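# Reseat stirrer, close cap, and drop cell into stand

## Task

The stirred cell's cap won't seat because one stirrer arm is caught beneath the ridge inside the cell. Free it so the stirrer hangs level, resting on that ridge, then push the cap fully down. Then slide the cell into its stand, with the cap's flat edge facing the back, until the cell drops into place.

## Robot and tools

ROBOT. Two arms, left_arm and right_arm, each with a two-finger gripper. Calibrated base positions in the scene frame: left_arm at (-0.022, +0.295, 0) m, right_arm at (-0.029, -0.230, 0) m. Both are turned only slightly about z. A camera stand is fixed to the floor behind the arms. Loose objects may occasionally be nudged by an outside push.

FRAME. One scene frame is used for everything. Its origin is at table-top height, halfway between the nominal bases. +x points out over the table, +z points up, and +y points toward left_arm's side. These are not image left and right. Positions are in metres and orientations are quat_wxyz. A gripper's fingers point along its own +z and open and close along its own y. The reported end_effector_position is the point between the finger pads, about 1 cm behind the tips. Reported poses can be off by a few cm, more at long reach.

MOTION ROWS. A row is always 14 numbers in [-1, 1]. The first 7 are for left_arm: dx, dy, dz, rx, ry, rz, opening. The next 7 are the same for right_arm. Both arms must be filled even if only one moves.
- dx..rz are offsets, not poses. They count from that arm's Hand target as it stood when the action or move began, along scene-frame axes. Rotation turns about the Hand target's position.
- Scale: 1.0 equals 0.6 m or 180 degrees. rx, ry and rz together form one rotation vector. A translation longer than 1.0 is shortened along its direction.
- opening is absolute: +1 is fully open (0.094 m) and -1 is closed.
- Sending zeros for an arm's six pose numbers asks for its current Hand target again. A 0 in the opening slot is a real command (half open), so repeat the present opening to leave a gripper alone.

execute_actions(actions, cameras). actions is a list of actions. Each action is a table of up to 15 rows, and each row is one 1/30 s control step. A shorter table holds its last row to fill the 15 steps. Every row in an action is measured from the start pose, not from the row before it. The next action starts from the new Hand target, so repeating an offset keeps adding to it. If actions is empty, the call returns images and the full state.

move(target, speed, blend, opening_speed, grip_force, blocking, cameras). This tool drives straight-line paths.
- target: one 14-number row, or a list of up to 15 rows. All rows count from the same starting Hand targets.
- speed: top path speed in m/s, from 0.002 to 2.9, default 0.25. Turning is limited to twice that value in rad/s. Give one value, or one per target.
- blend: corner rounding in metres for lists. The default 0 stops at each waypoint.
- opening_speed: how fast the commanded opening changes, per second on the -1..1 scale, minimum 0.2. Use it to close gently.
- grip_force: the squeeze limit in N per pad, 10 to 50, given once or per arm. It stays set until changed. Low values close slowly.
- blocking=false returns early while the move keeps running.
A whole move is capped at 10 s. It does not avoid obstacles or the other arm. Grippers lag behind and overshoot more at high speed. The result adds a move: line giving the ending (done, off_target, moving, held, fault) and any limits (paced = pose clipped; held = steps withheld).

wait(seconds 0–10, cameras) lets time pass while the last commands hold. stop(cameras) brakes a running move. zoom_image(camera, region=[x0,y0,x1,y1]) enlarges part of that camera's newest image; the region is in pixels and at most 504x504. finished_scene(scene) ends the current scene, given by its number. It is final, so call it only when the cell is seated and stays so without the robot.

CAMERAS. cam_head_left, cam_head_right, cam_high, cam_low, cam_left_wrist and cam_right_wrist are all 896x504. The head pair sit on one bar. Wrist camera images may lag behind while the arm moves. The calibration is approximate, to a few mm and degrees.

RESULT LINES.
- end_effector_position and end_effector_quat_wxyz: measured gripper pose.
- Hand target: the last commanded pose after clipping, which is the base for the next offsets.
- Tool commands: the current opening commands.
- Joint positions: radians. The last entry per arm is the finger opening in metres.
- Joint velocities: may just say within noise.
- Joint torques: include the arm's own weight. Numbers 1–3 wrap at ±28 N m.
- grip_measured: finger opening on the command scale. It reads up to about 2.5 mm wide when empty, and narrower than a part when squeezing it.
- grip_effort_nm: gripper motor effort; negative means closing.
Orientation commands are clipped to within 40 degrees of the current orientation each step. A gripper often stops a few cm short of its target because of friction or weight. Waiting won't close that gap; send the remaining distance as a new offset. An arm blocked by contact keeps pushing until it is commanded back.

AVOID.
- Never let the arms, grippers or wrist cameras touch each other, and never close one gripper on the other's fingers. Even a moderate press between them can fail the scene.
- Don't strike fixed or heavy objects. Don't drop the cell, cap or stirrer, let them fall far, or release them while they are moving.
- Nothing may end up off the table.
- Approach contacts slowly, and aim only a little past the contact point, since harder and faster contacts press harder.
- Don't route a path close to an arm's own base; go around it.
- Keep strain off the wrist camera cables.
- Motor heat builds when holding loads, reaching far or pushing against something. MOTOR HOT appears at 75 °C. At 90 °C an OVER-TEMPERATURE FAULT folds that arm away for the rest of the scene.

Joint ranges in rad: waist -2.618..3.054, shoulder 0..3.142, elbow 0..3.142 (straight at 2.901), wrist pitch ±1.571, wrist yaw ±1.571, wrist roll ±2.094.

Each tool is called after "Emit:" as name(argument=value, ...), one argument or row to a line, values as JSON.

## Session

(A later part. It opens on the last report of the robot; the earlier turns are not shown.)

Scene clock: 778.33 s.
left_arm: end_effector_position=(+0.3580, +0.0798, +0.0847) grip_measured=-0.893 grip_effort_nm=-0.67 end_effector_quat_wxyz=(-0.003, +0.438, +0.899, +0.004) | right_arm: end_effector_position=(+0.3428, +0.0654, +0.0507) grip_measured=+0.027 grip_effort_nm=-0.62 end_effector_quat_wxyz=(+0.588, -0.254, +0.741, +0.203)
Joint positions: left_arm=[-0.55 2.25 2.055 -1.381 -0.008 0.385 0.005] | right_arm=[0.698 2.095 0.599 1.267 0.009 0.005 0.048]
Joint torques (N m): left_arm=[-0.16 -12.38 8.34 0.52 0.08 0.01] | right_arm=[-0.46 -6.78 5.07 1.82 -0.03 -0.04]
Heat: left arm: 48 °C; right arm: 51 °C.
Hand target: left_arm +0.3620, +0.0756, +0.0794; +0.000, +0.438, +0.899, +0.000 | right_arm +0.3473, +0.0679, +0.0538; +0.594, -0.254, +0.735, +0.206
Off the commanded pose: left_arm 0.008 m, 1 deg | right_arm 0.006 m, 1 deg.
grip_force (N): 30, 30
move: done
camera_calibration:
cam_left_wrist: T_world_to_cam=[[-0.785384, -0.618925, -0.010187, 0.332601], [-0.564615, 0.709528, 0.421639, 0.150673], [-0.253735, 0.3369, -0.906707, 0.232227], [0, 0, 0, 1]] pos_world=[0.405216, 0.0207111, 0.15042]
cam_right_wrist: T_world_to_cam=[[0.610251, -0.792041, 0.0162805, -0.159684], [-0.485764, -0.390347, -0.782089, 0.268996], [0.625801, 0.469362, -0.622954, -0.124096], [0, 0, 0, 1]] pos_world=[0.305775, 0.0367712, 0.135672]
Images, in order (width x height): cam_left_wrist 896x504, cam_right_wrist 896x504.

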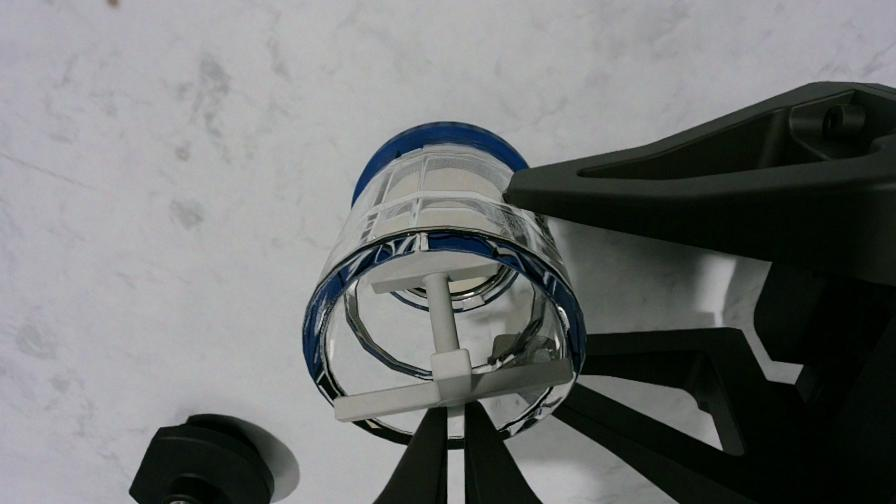

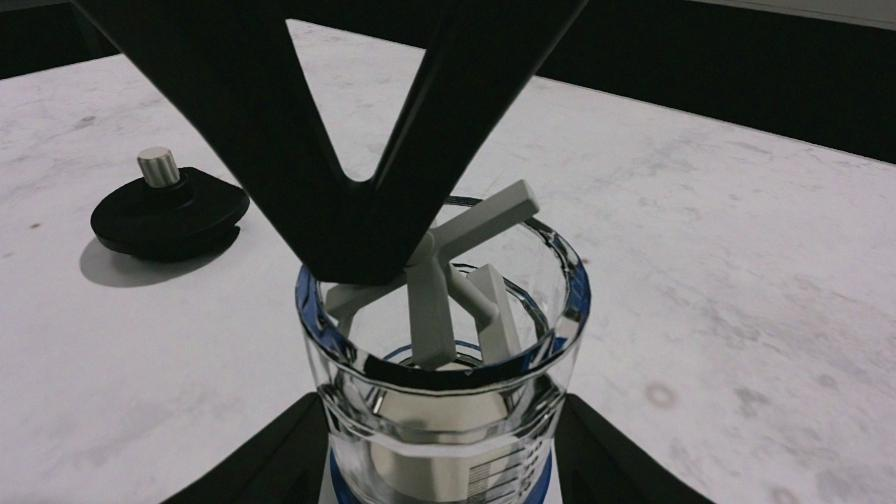

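Emit:
move(
  target=[
    [0.0,0.0,0.08,0,0,0,-0.98,0,0,0,0,0,0,0.0],
    [-0.008,0.012,0.1,0,0,0,-0.98,0,0,0.05,0,0,0,0.0],
    [-0.008,0.012,0.1,0,0,0,-0.98,0,0,0.05,-0.10,-0.078,0,0.0],
  ],
  speed=0.06,
  cameras=["cam_left_wrist","cam_right_wrist","cam_low"],
)

Emit:
zoom_image(
  camera="cam_low",
  region=[500, 90, 640, 250],
)

Scene clock: 806.33 s.
left_arm: end_effector_position=(+0.3639, +0.0775, +0.1388) grip_measured=-0.964 grip_effort_nm=-0.67 end_effector_quat_wxyz=(+0.026, +0.436, +0.899, +0.002) | right_arm: end_effector_position=(+0.3404, +0.0626, +0.0584) grip_measured=+0.027 grip_effort_nm=-0.62 end_effector_quat_wxyz=(+0.601, -0.381, +0.700, +0.057)
Joint positions: left_arm=[-0.548 2.253 2.276 -1.543 -0.008 0.385 0.002] | right_arm=[0.736 2.004 0.599 1.128 0.114 -0.372 0.048]
Joint torques (N m): left_arm=[0.53 -15.09 5.29 0.28 0.06 0.11] | right_arm=[0.58 -8.96 5.42 2.11 0.2 -0.02]
Heat: left arm: 49 °C; right arm: 51 °C.
Hand target: left_arm +0.3572, +0.0828, +0.1394; +0.000, +0.438, +0.899, +0.000 | right_arm +0.3473, +0.0680, +0.0839; +0.632, -0.367, +0.680, +0.056
Off the commanded pose: left_arm 0.009 m, 3 deg | right_arm 0.027 m, 5 deg.
joint sent to its limit (left arm) — joint 4 (wrist pitch), lower limit. The joint targets still meet the commanded pose.
grip_force (N): 30, 30
move: off_target (left_arm, right_arm)
camera_calibration:
cam_left_wrist: T_world_to_cam=[[-0.782972, -0.621273, -0.0312231, 0.338631], [-0.585705, 0.719379, 0.373422, 0.146398], [-0.209536, 0.310667, -0.927136, 0.272368], [0, 0, 0, 1]] pos_world=[0.407956, 0.0204506, 0.208427]
cam_right_wrist: T_world_to_cam=[[0.593857, -0.700184, 0.396329, -0.182876], [-0.325051, -0.659399, -0.677889, 0.228843], [0.735986, 0.273742, -0.619185, -0.141963], [0, 0, 0, 1]] pos_world=[0.287471, 0.0617133, 0.139708]
Images, in order (width x height): cam_low 896x504, cam_left_wrist 896x504, cam_right_wrist 896x504.

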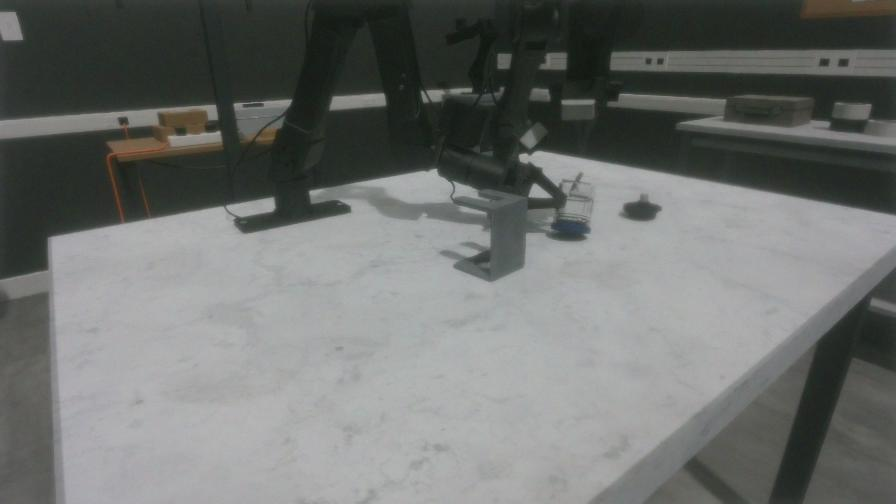

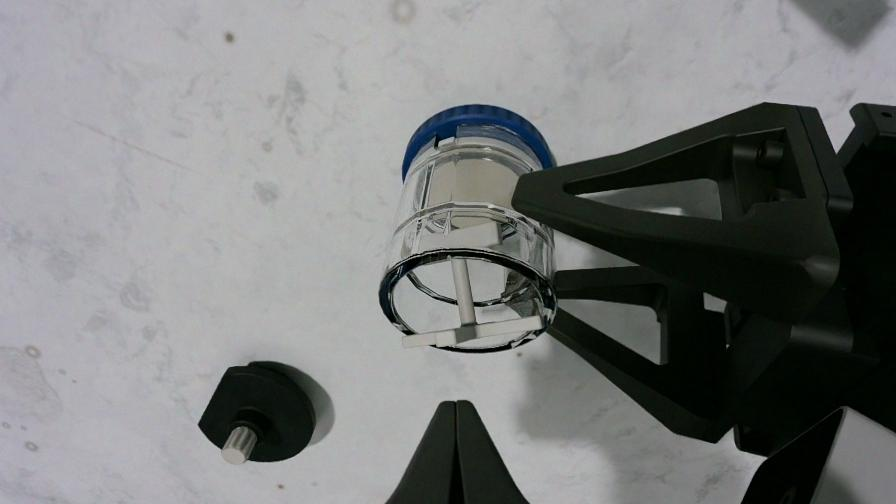

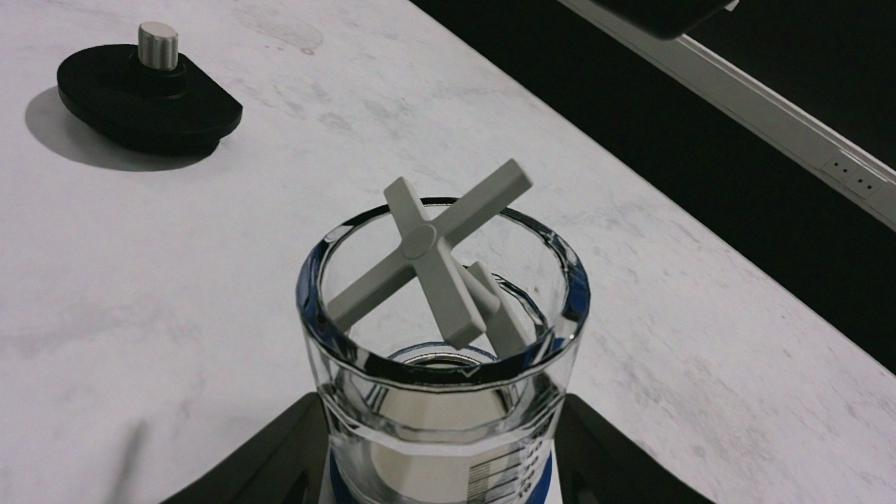

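Scaled by 3.150 from the camera's 896x504 image, which has a finer 1280x720 frame.

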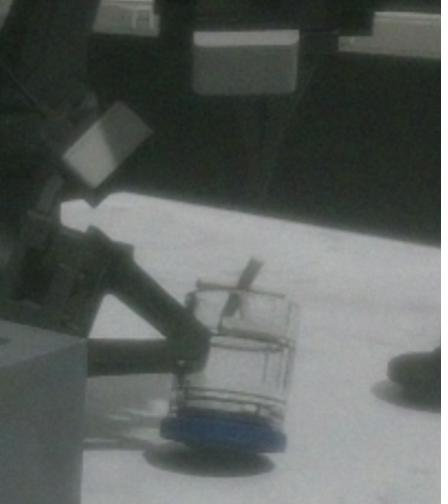

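Emit:
move(
  target=[
    [0.0,0.0,0.03,0,0,0,-0.98,0,0,0.0,0.10,0.078,0,0.0],
    [0.0,0.0,0.03,0,0,0,-0.98,0,0,-0.05,0.10,0.078,0,0.0],
  ],
  speed=0.06,
  cameras=["cam_left_wrist","cam_right_wrist","cam_low"],
)

Emit:
zoom_image(
  camera="cam_right_wrist",
  region=[290, 160, 600, 420],
)

Emit:
zoom_image(
  camera="cam_left_wrist",
  region=[330, 80, 630, 380],
)

Scene clock: 821.17 s.
left_arm: end_effector_position=(+0.3636, +0.0777, +0.1436) grip_measured=-0.964 grip_effort_nm=-0.67 end_effector_quat_wxyz=(+0.031, +0.436, +0.899, +0.002) | right_arm: end_effector_position=(+0.3425, +0.0657, +0.0507) grip_measured=+0.027 grip_effort_nm=-0.62 end_effector_quat_wxyz=(+0.588, -0.257, +0.740, +0.201)
Joint positions: left_arm=[-0.548 2.242 2.276 -1.543 -0.008 0.385 0.002] | right_arm=[0.699 2.094 0.599 1.265 0.011 -0.002 0.048]
Joint torques (N m): left_arm=[0.54 -17.5 5.9 0.32 0.08 0.1] | right_arm=[-0.49 -6.71 5.05 1.85 -0.11 0.08]
Heat: left arm: 53 °C; right arm: 51 °C.
Hand target: left_arm +0.3571, +0.0828, +0.1574; +0.000, +0.438, +0.899, +0.000 | right_arm +0.3472, +0.0680, +0.0538; +0.594, -0.254, +0.735, +0.206
Off the commanded pose: left_arm 0.016 m, 4 deg | right_arm 0.006 m, 1 deg.
joint sent to its limit (left arm) — joint 4 (wrist pitch), lower limit. The joint targets are off in orientation, not in position.
grip_force (N): 30, 30
move: off_target (left_arm)
camera_calibration:
cam_left_wrist: T_world_to_cam=[[-0.782669, -0.621432, -0.0353818, 0.339236], [-0.589246, 0.72142, 0.363787, 0.146825], [-0.200544, 0.305574, -0.93081, 0.27434], [0, 0, 0, 1]] pos_world=[0.407043, 0.0210579, 0.213948]
cam_right_wrist: T_world_to_cam=[[0.611505, -0.790887, 0.0236328, -0.160106], [-0.482023, -0.396048, -0.781537, 0.268089], [0.627467, 0.466522, -0.623412, -0.124375], [0, 0, 0, 1]] pos_world=[0.305172, 0.0375742, 0.135768]
Images, in order (width x height): cam_low 896x504, cam_left_wrist 896x504, cam_right_wrist 896x504.

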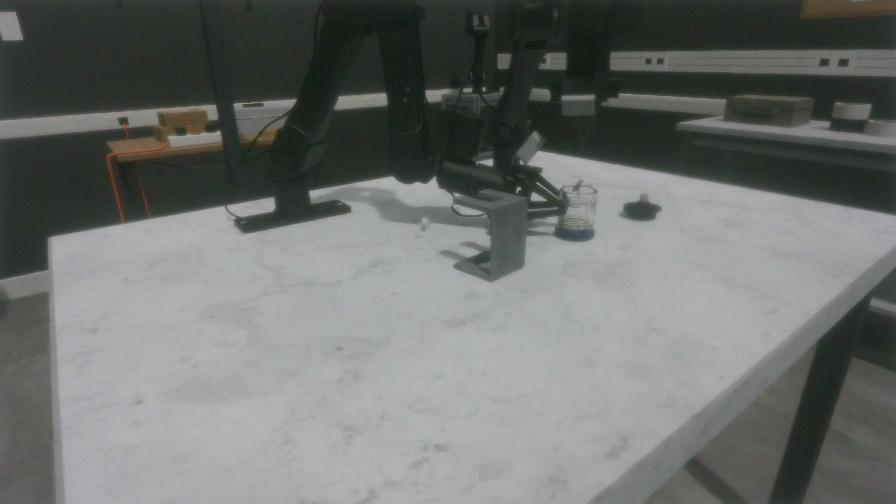

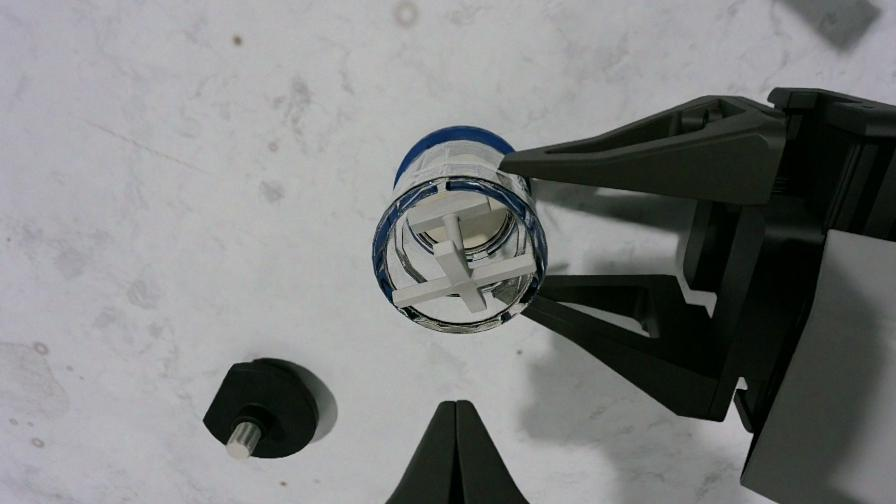

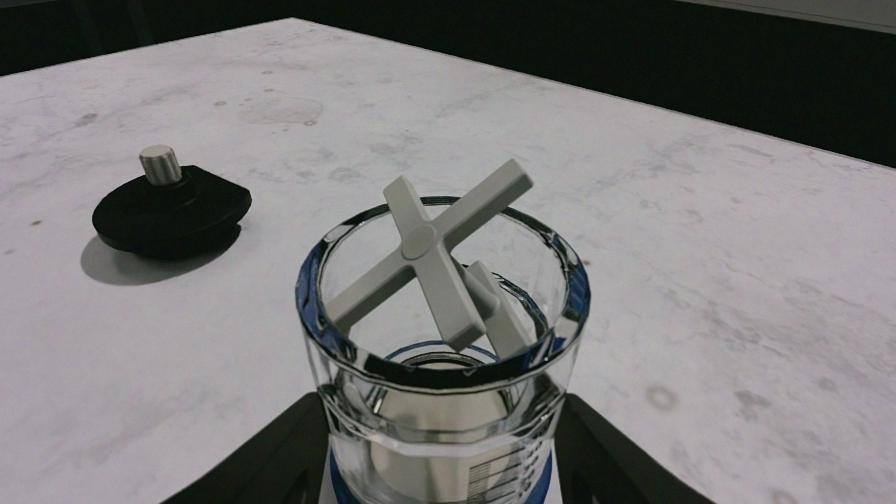

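Scaled by 1.626 from the camera's 896x504 image, which has a finer 1280x720 frame.

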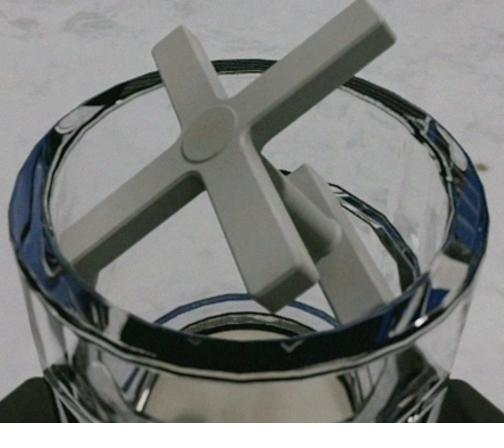

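Scaled by 1.680 from the camera's 896x504 image, which has a finer 1280x720 frame.

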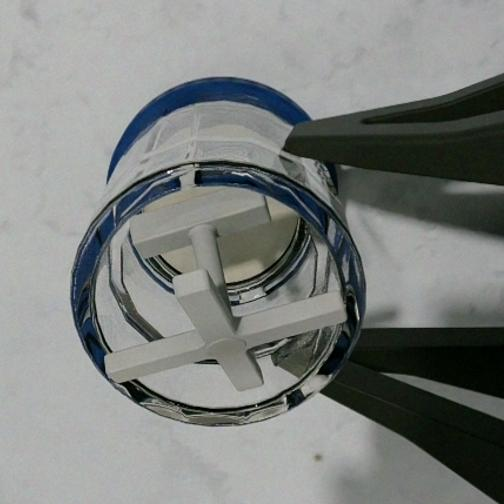

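Emit:
move(
  target=[
    [0.019,-0.025,-0.03,-0.0955,-0.1014,0.093,-0.6,0,0,0.0,0,0,0,0.0],
  ],
  speed=0.1,
  cameras=["cam_left_wrist","cam_right_wrist"],
)

Scene clock: 863.47 s.
left_arm: end_effector_position=(+0.3724, +0.0667, +0.1292) grip_measured=-0.602 grip_effort_nm=0.08 end_effector_quat_wxyz=(+0.196, +0.297, +0.933, -0.059) | right_arm: end_effector_position=(+0.3425, +0.0657, +0.0508) grip_measured=+0.027 grip_effort_nm=-0.62 end_effector_quat_wxyz=(+0.588, -0.257, +0.740, +0.201)
Joint positions: left_arm=[-0.542 1.892 1.611 -0.879 0.035 0.096 0.019] | right_arm=[0.699 2.094 0.599 1.266 0.011 -0.002 0.048]
Joint torques (N m): left_arm=[-0.12 -14.76 6.52 1.24 0.07 -0.1] | right_arm=[-0.47 -6.75 5.16 1.86 -0.06 0.04]
Heat: left arm: 60 °C; right arm: 50 °C.
Hand target: left_arm +0.3685, +0.0678, +0.1395; +0.206, +0.293, +0.931, -0.064 | right_arm +0.3473, +0.0680, +0.0539; +0.594, -0.254, +0.735, +0.206
Off the commanded pose: left_arm 0.011 m, 1 deg | right_arm 0.006 m, 1 deg.
grip_force (N): 30, 30
move: off_target (left_arm)
camera_calibration:
cam_left_wrist: T_world_to_cam=[[-0.573202, -0.819357, -0.00969241, 0.2706], [-0.819388, 0.57305, 0.0147363, 0.305849], [-0.00652002, 0.0163887, -0.999844, 0.222052], [0, 0, 0, 1]] pos_world=[0.407165, 0.0428116, 0.220133]
cam_right_wrist: T_world_to_cam=[[0.611533, -0.790866, 0.0236314, -0.160117], [-0.481753, -0.395873, -0.781792, 0.268113], [0.627647, 0.466707, -0.623092, -0.124418], [0, 0, 0, 1]] pos_world=[0.305172, 0.037574, 0.135868]
Images, in order (width x height): cam_left_wrist 896x504, cam_right_wrist 896x504.

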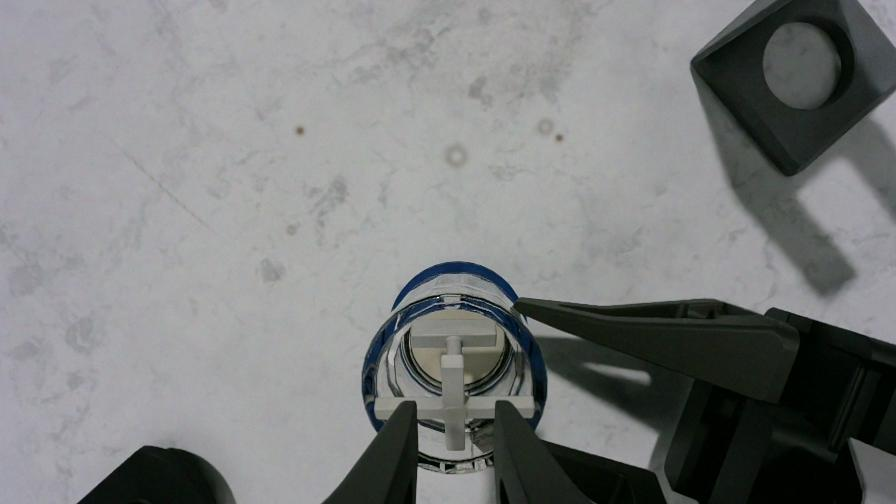

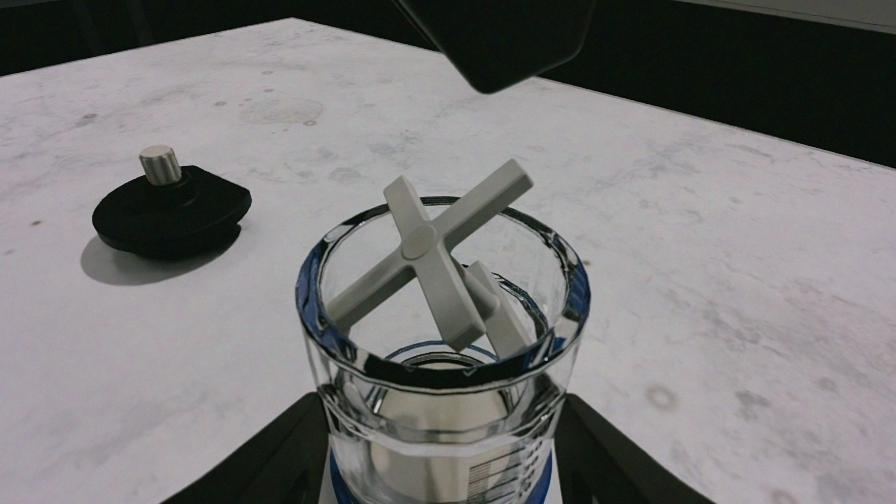

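Emit:
move(
  target=[
    [0.0093,-0.0067,-0.035,0,0,0,-0.6,0,0,0.0,0,0,0,0.0],
  ],
  speed=0.05,
  cameras=["cam_left_wrist","cam_right_wrist"],
)

Scene clock: 878.83 s.
left_arm: end_effector_position=(+0.3779, +0.0636, +0.1217) grip_measured=-0.602 grip_effort_nm=0.07 end_effector_quat_wxyz=(+0.211, +0.295, +0.930, -0.062) | right_arm: end_effector_position=(+0.3425, +0.0657, +0.0508) grip_measured=+0.027 grip_effort_nm=-0.62 end_effector_quat_wxyz=(+0.588, -0.257, +0.740, +0.201)
Joint positions: left_arm=[-0.542 1.892 1.568 -0.806 0.035 0.094 0.019] | right_arm=[0.699 2.094 0.599 1.266 0.011 -0.002 0.048]
Joint torques (N m): left_arm=[-0.31 -11.96 6.6 1.29 0.06 -0.11] | right_arm=[-0.44 -6.68 5.12 1.87 -0.07 0.03]
Heat: left arm: 55 °C; right arm: 50 °C.
Hand target: left_arm +0.3742, +0.0637, +0.1185; +0.206, +0.293, +0.931, -0.064 | right_arm +0.3473, +0.0680, +0.0539; +0.594, -0.254, +0.735, +0.206
Off the commanded pose: left_arm 0.005 m, 1 deg | right_arm 0.006 m, 1 deg.
grip_force (N): 30, 30
move: done
camera_calibration:
cam_left_wrist: T_world_to_cam=[[-0.571188, -0.820736, -0.0116963, 0.270777], [-0.820581, 0.571307, -0.015981, 0.316635], [0.0197983, 0.000469584, -0.999804, 0.205681], [0, 0, 0, 1]] pos_world=[0.410417, 0.041244, 0.213868]
cam_right_wrist: T_world_to_cam=[[0.611533, -0.790866, 0.0236314, -0.160117], [-0.481753, -0.395873, -0.781792, 0.268113], [0.627647, 0.466707, -0.623092, -0.124418], [0, 0, 0, 1]] pos_world=[0.305172, 0.037574, 0.135868]
Images, in order (width x height): cam_left_wrist 896x504, cam_right_wrist 896x504.

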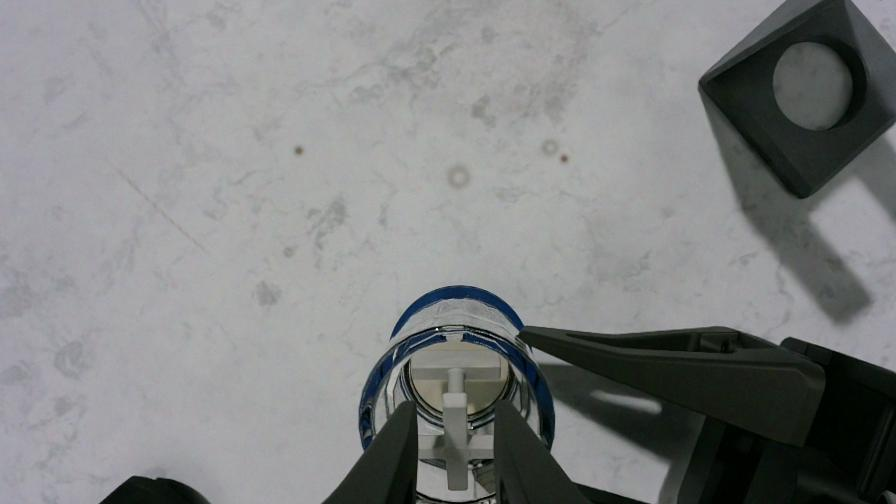

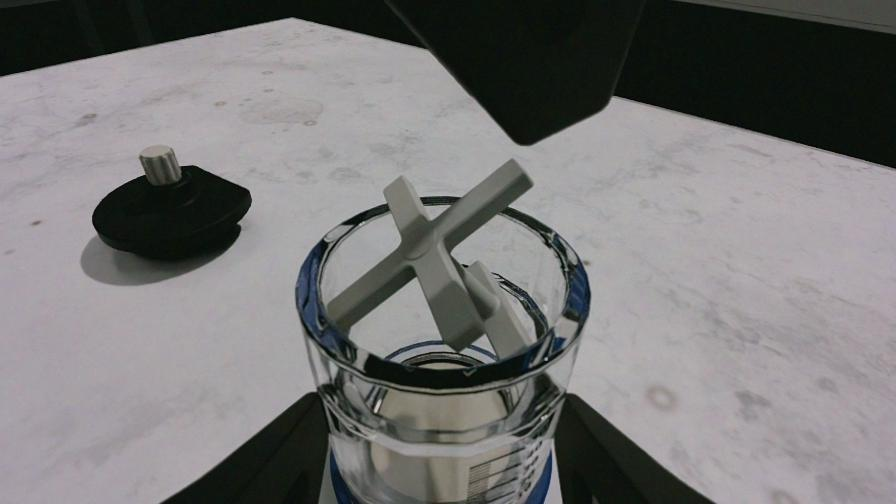

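Emit:
execute_actions(
  actions=[],
)

Emit:
zoom_image(
  camera="cam_left_wrist",
  region=[290, 200, 600, 460],
)

Scene clock: 915.33 s.
left_arm: end_effector_position=(+0.3780, +0.0635, +0.1217) grip_measured=-0.602 grip_effort_nm=0.08 end_effector_quat_wxyz=(+0.211, +0.295, +0.930, -0.062) | right_arm: end_effector_position=(+0.3425, +0.0657, +0.0508) grip_measured=+0.027 grip_effort_nm=-0.62 end_effector_quat_wxyz=(+0.588, -0.257, +0.740, +0.201)
Joint positions: left_arm=[-0.542 1.892 1.568 -0.805 0.035 0.094 0.019] | right_arm=[0.699 2.094 0.599 1.266 0.011 -0.002 0.048]
Joint velocities: within noise
Joint torques (N m): left_arm=[-0.24 -11.95 6.58 1.29 0.06 -0.1] | right_arm=[-0.51 -6.72 5.11 1.83 -0.07 0.07]
Heat: left arm: 49 °C; right arm: 50 °C.
Hand target: left_arm +0.3742, +0.0637, +0.1185; +0.206, +0.293, +0.931, -0.064 | right_arm +0.3473, +0.0680, +0.0539; +0.594, -0.254, +0.735, +0.206
Tool commands: left_gripper/opening=-0.6 right_gripper/opening=+0.0
Off the commanded pose: left_arm 0.005 m, 1 deg | right_arm 0.006 m, 1 deg.
grip_force (N): 30, 30
camera_calibration:
cam_left_wrist: T_world_to_cam=[[-0.571183, -0.820739, -0.0117033, 0.270777], [-0.820576, 0.571303, -0.0163415, 0.31671], [0.0200982, 0.000269487, -0.999798, 0.205565], [0, 0, 0, 1]] pos_world=[0.410416, 0.0412443, 0.213868]
cam_right_wrist: T_world_to_cam=[[0.611533, -0.790866, 0.0236314, -0.160117], [-0.481753, -0.395873, -0.781792, 0.268113], [0.627647, 0.466707, -0.623092, -0.124418], [0, 0, 0, 1]] pos_world=[0.305172, 0.037574, 0.135868]

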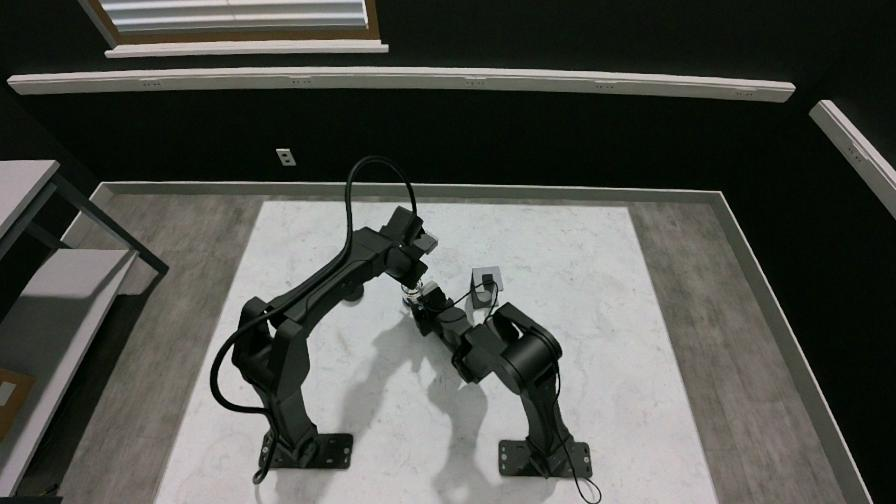

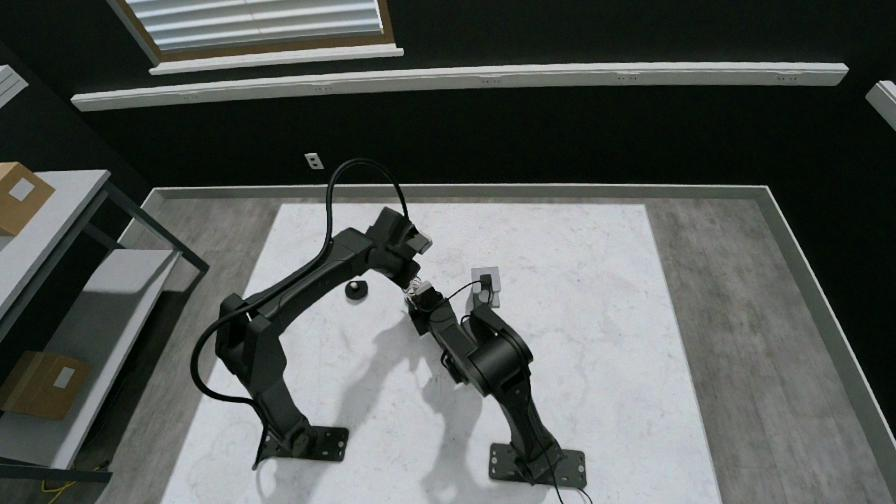

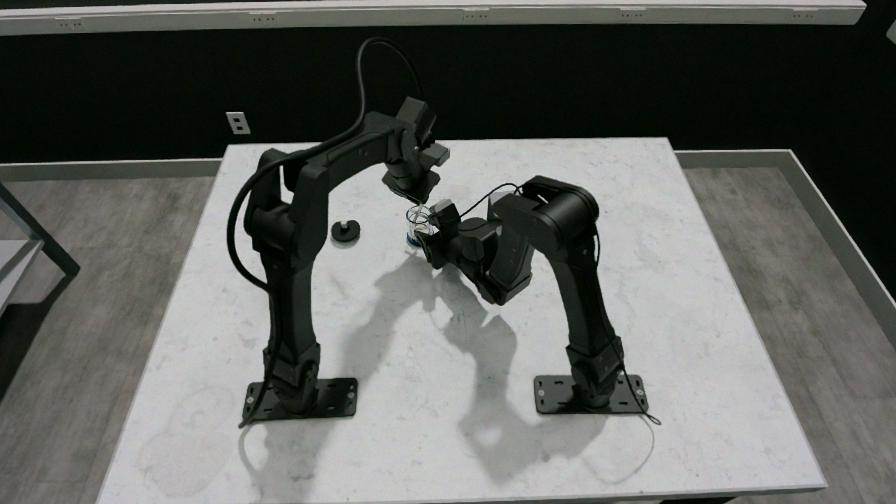

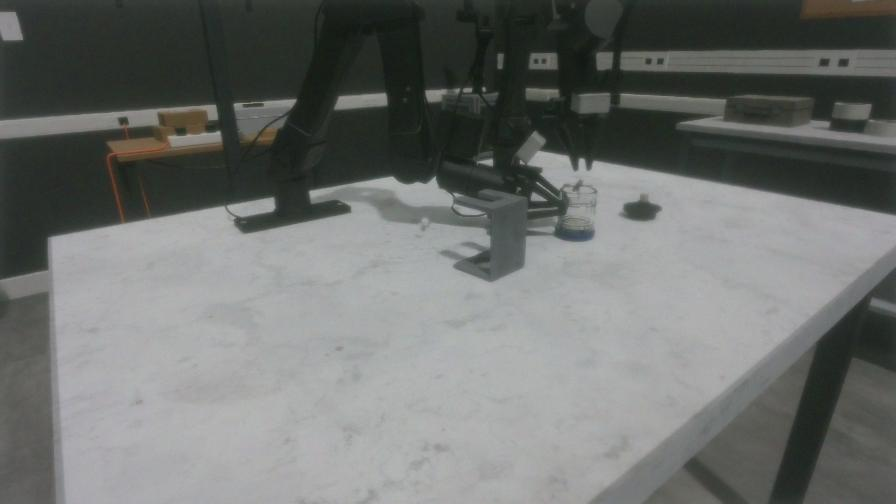

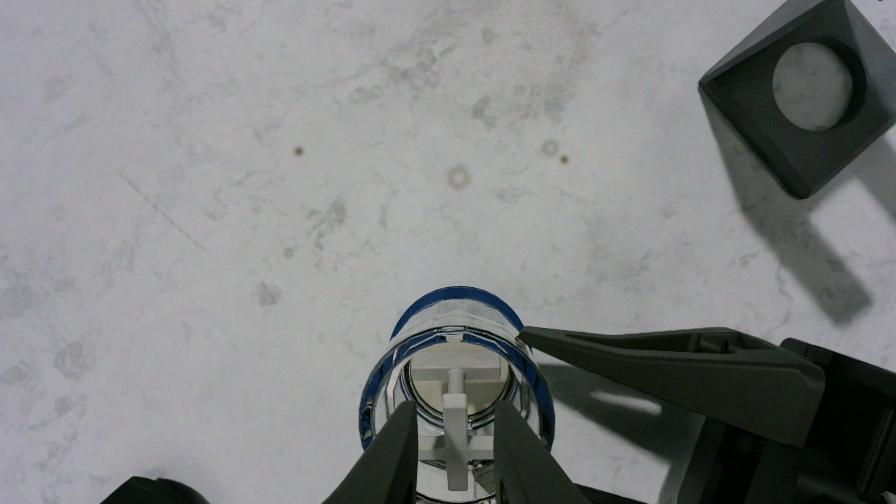

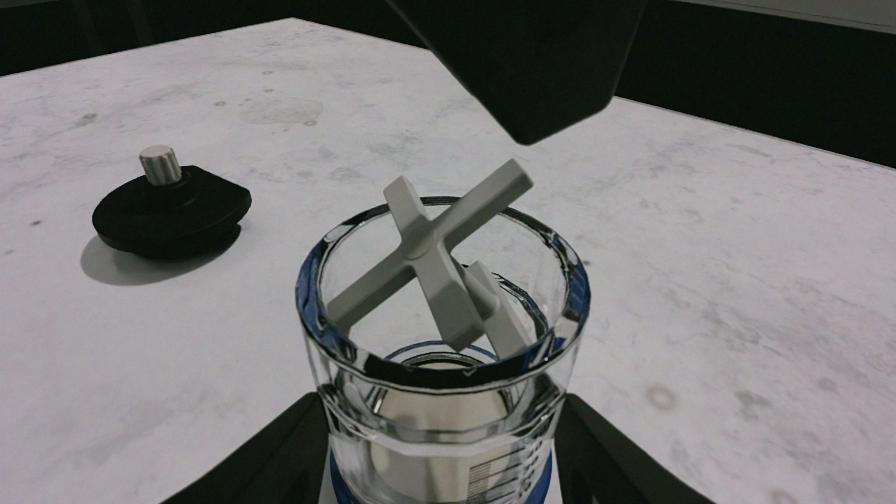

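Scaled by 1.626 from the camera's 896x504 image, which has a finer 1280x720 frame.

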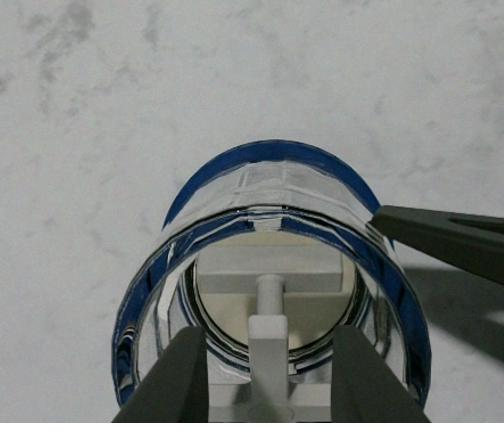

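Emit:
move(
  target=[0,-0.0005,-0.035,0,0,0,-0.6,0,0,0,0,0,0,0.0],
  speed=0.05,
  cameras=["cam_left_wrist","cam_right_wrist"],
)

Scene clock: 921.87 s.
left_arm: end_effector_position=(+0.3781, +0.0635, +0.1053) grip_measured=-0.602 grip_effort_nm=0.07 end_effector_quat_wxyz=(+0.215, +0.295, +0.929, -0.063) | right_arm: end_effector_position=(+0.3425, +0.0657, +0.0508) grip_measured=+0.027 grip_effort_nm=-0.62 end_effector_quat_wxyz=(+0.588, -0.257, +0.740, +0.201)
Joint positions: left_arm=[-0.542 1.892 1.499 -0.726 0.035 0.093 0.019] | right_arm=[0.699 2.094 0.599 1.266 0.011 -0.002 0.048]
Joint torques (N m): left_arm=[-0.34 -11 6.63 1.27 0.05 -0.12] | right_arm=[-0.55 -6.78 5.04 1.85 -0.07 0.03]
Heat: left arm: 48 °C; right arm: 50 °C.
Hand target: left_arm +0.3742, +0.0634, +0.0975; +0.206, +0.293, +0.931, -0.064 | right_arm +0.3473, +0.0680, +0.0539; +0.594, -0.254, +0.735, +0.206
Off the commanded pose: left_arm 0.009 m, 1 deg | right_arm 0.006 m, 1 deg.
grip_force (N): 30, 30
move: done
camera_calibration:
cam_left_wrist: T_world_to_cam=[[-0.570799, -0.820995, -0.0124938, 0.270582], [-0.820598, 0.570918, -0.025905, 0.317624], [0.0284008, -0.00453422, -0.999586, 0.186247], [0, 0, 0, 1]] pos_world=[0.409801, 0.0416538, 0.197779]
cam_right_wrist: T_world_to_cam=[[0.611533, -0.790866, 0.0236314, -0.160117], [-0.481753, -0.395873, -0.781792, 0.268113], [0.627647, 0.466707, -0.623092, -0.124418], [0, 0, 0, 1]] pos_world=[0.305172, 0.037574, 0.135868]
Images, in order (width x height): cam_left_wrist 896x504, cam_right_wrist 896x504.

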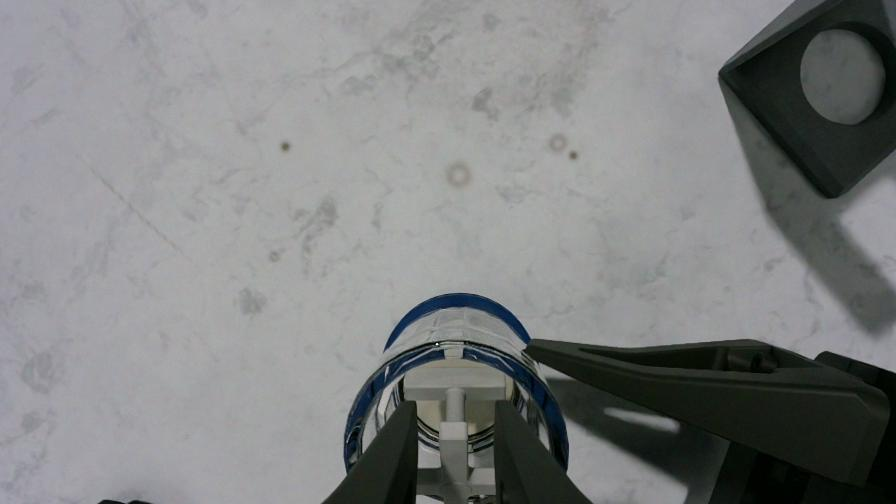

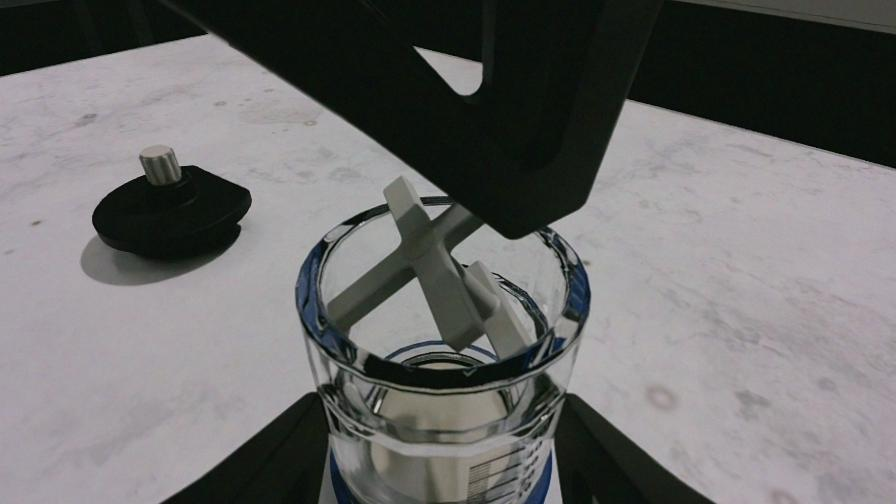

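Emit:
move(
  target=[
    [0,0,-0.013,0,0,0,-0.6,0,0,0,0,0,0,0.0],
    [0,0,-0.013,0,0,0,-0.98,0,0,0,0,0,0,0.0],
  ],
  speed=0.04,
  opening_speed=0.4,
  cameras=["cam_left_wrist","cam_right_wrist"],
)

Scene clock: 931.57 s.
left_arm: end_effector_position=(+0.3784, +0.0633, +0.1001) grip_measured=-0.842 grip_effort_nm=-0.67 end_effector_quat_wxyz=(+0.218, +0.294, +0.928, -0.064) | right_arm: end_effector_position=(+0.3425, +0.0657, +0.0508) grip_measured=+0.027 grip_effort_nm=-0.62 end_effector_quat_wxyz=(+0.588, -0.256, +0.740, +0.201)
Joint positions: left_arm=[-0.542 1.892 1.475 -0.696 0.035 0.093 0.007] | right_arm=[0.699 2.094 0.599 1.266 0.011 -0.002 0.048]
Joint torques (N m): left_arm=[-0.32 -10.45 6.53 1.34 0.04 -0.1] | right_arm=[-0.61 -6.69 5.11 1.81 -0.1 0.05]
Heat: left arm: 48 °C; right arm: 51 °C.
Hand target: left_arm +0.3741, +0.0635, +0.0896; +0.206, +0.293, +0.931, -0.064 | right_arm +0.3473, +0.0680, +0.0539; +0.594, -0.254, +0.735, +0.206
Off the commanded pose: left_arm 0.011 m, 1 deg | right_arm 0.006 m, 1 deg.
grip_force (N): 30, 30
move: off_target (left_arm); target 2's new opening was sent with left_arm's hand 0.011 m and 1 deg from that target
camera_calibration:
cam_left_wrist: T_world_to_cam=[[-0.570454, -0.821228, -0.0129053, 0.270435], [-0.820642, 0.570549, -0.0319535, 0.318461], [0.0336042, -0.00763738, -0.999406, 0.179226], [0, 0, 0, 1]] pos_world=[0.409591, 0.0417601, 0.192785]
cam_right_wrist: T_world_to_cam=[[0.611459, -0.790933, 0.0232754, -0.160044], [-0.481968, -0.395609, -0.781793, 0.268169], [0.627554, 0.466817, -0.623104, -0.124392], [0, 0, 0, 1]] pos_world=[0.305172, 0.0375739, 0.135868]
Images, in order (width x height): cam_left_wrist 896x504, cam_right_wrist 896x504.

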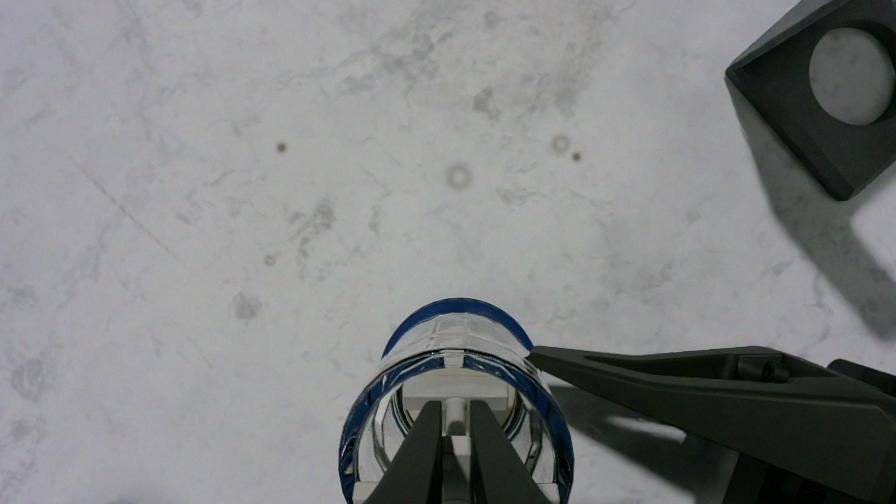

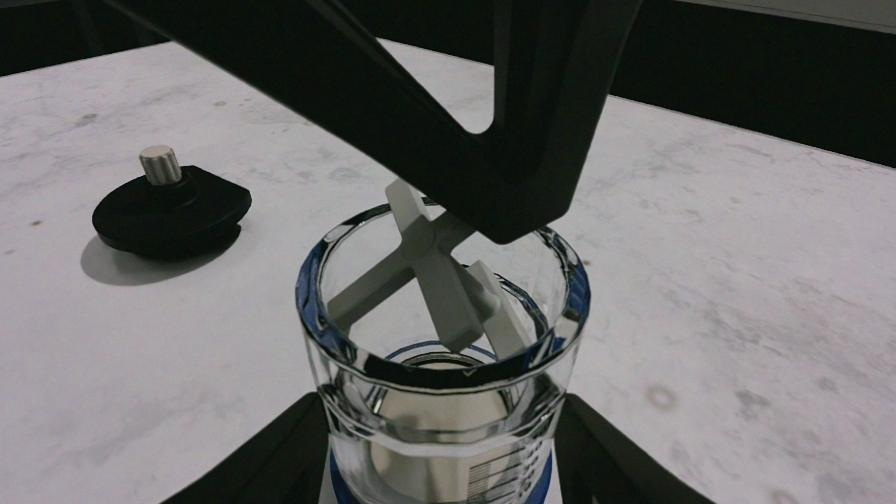

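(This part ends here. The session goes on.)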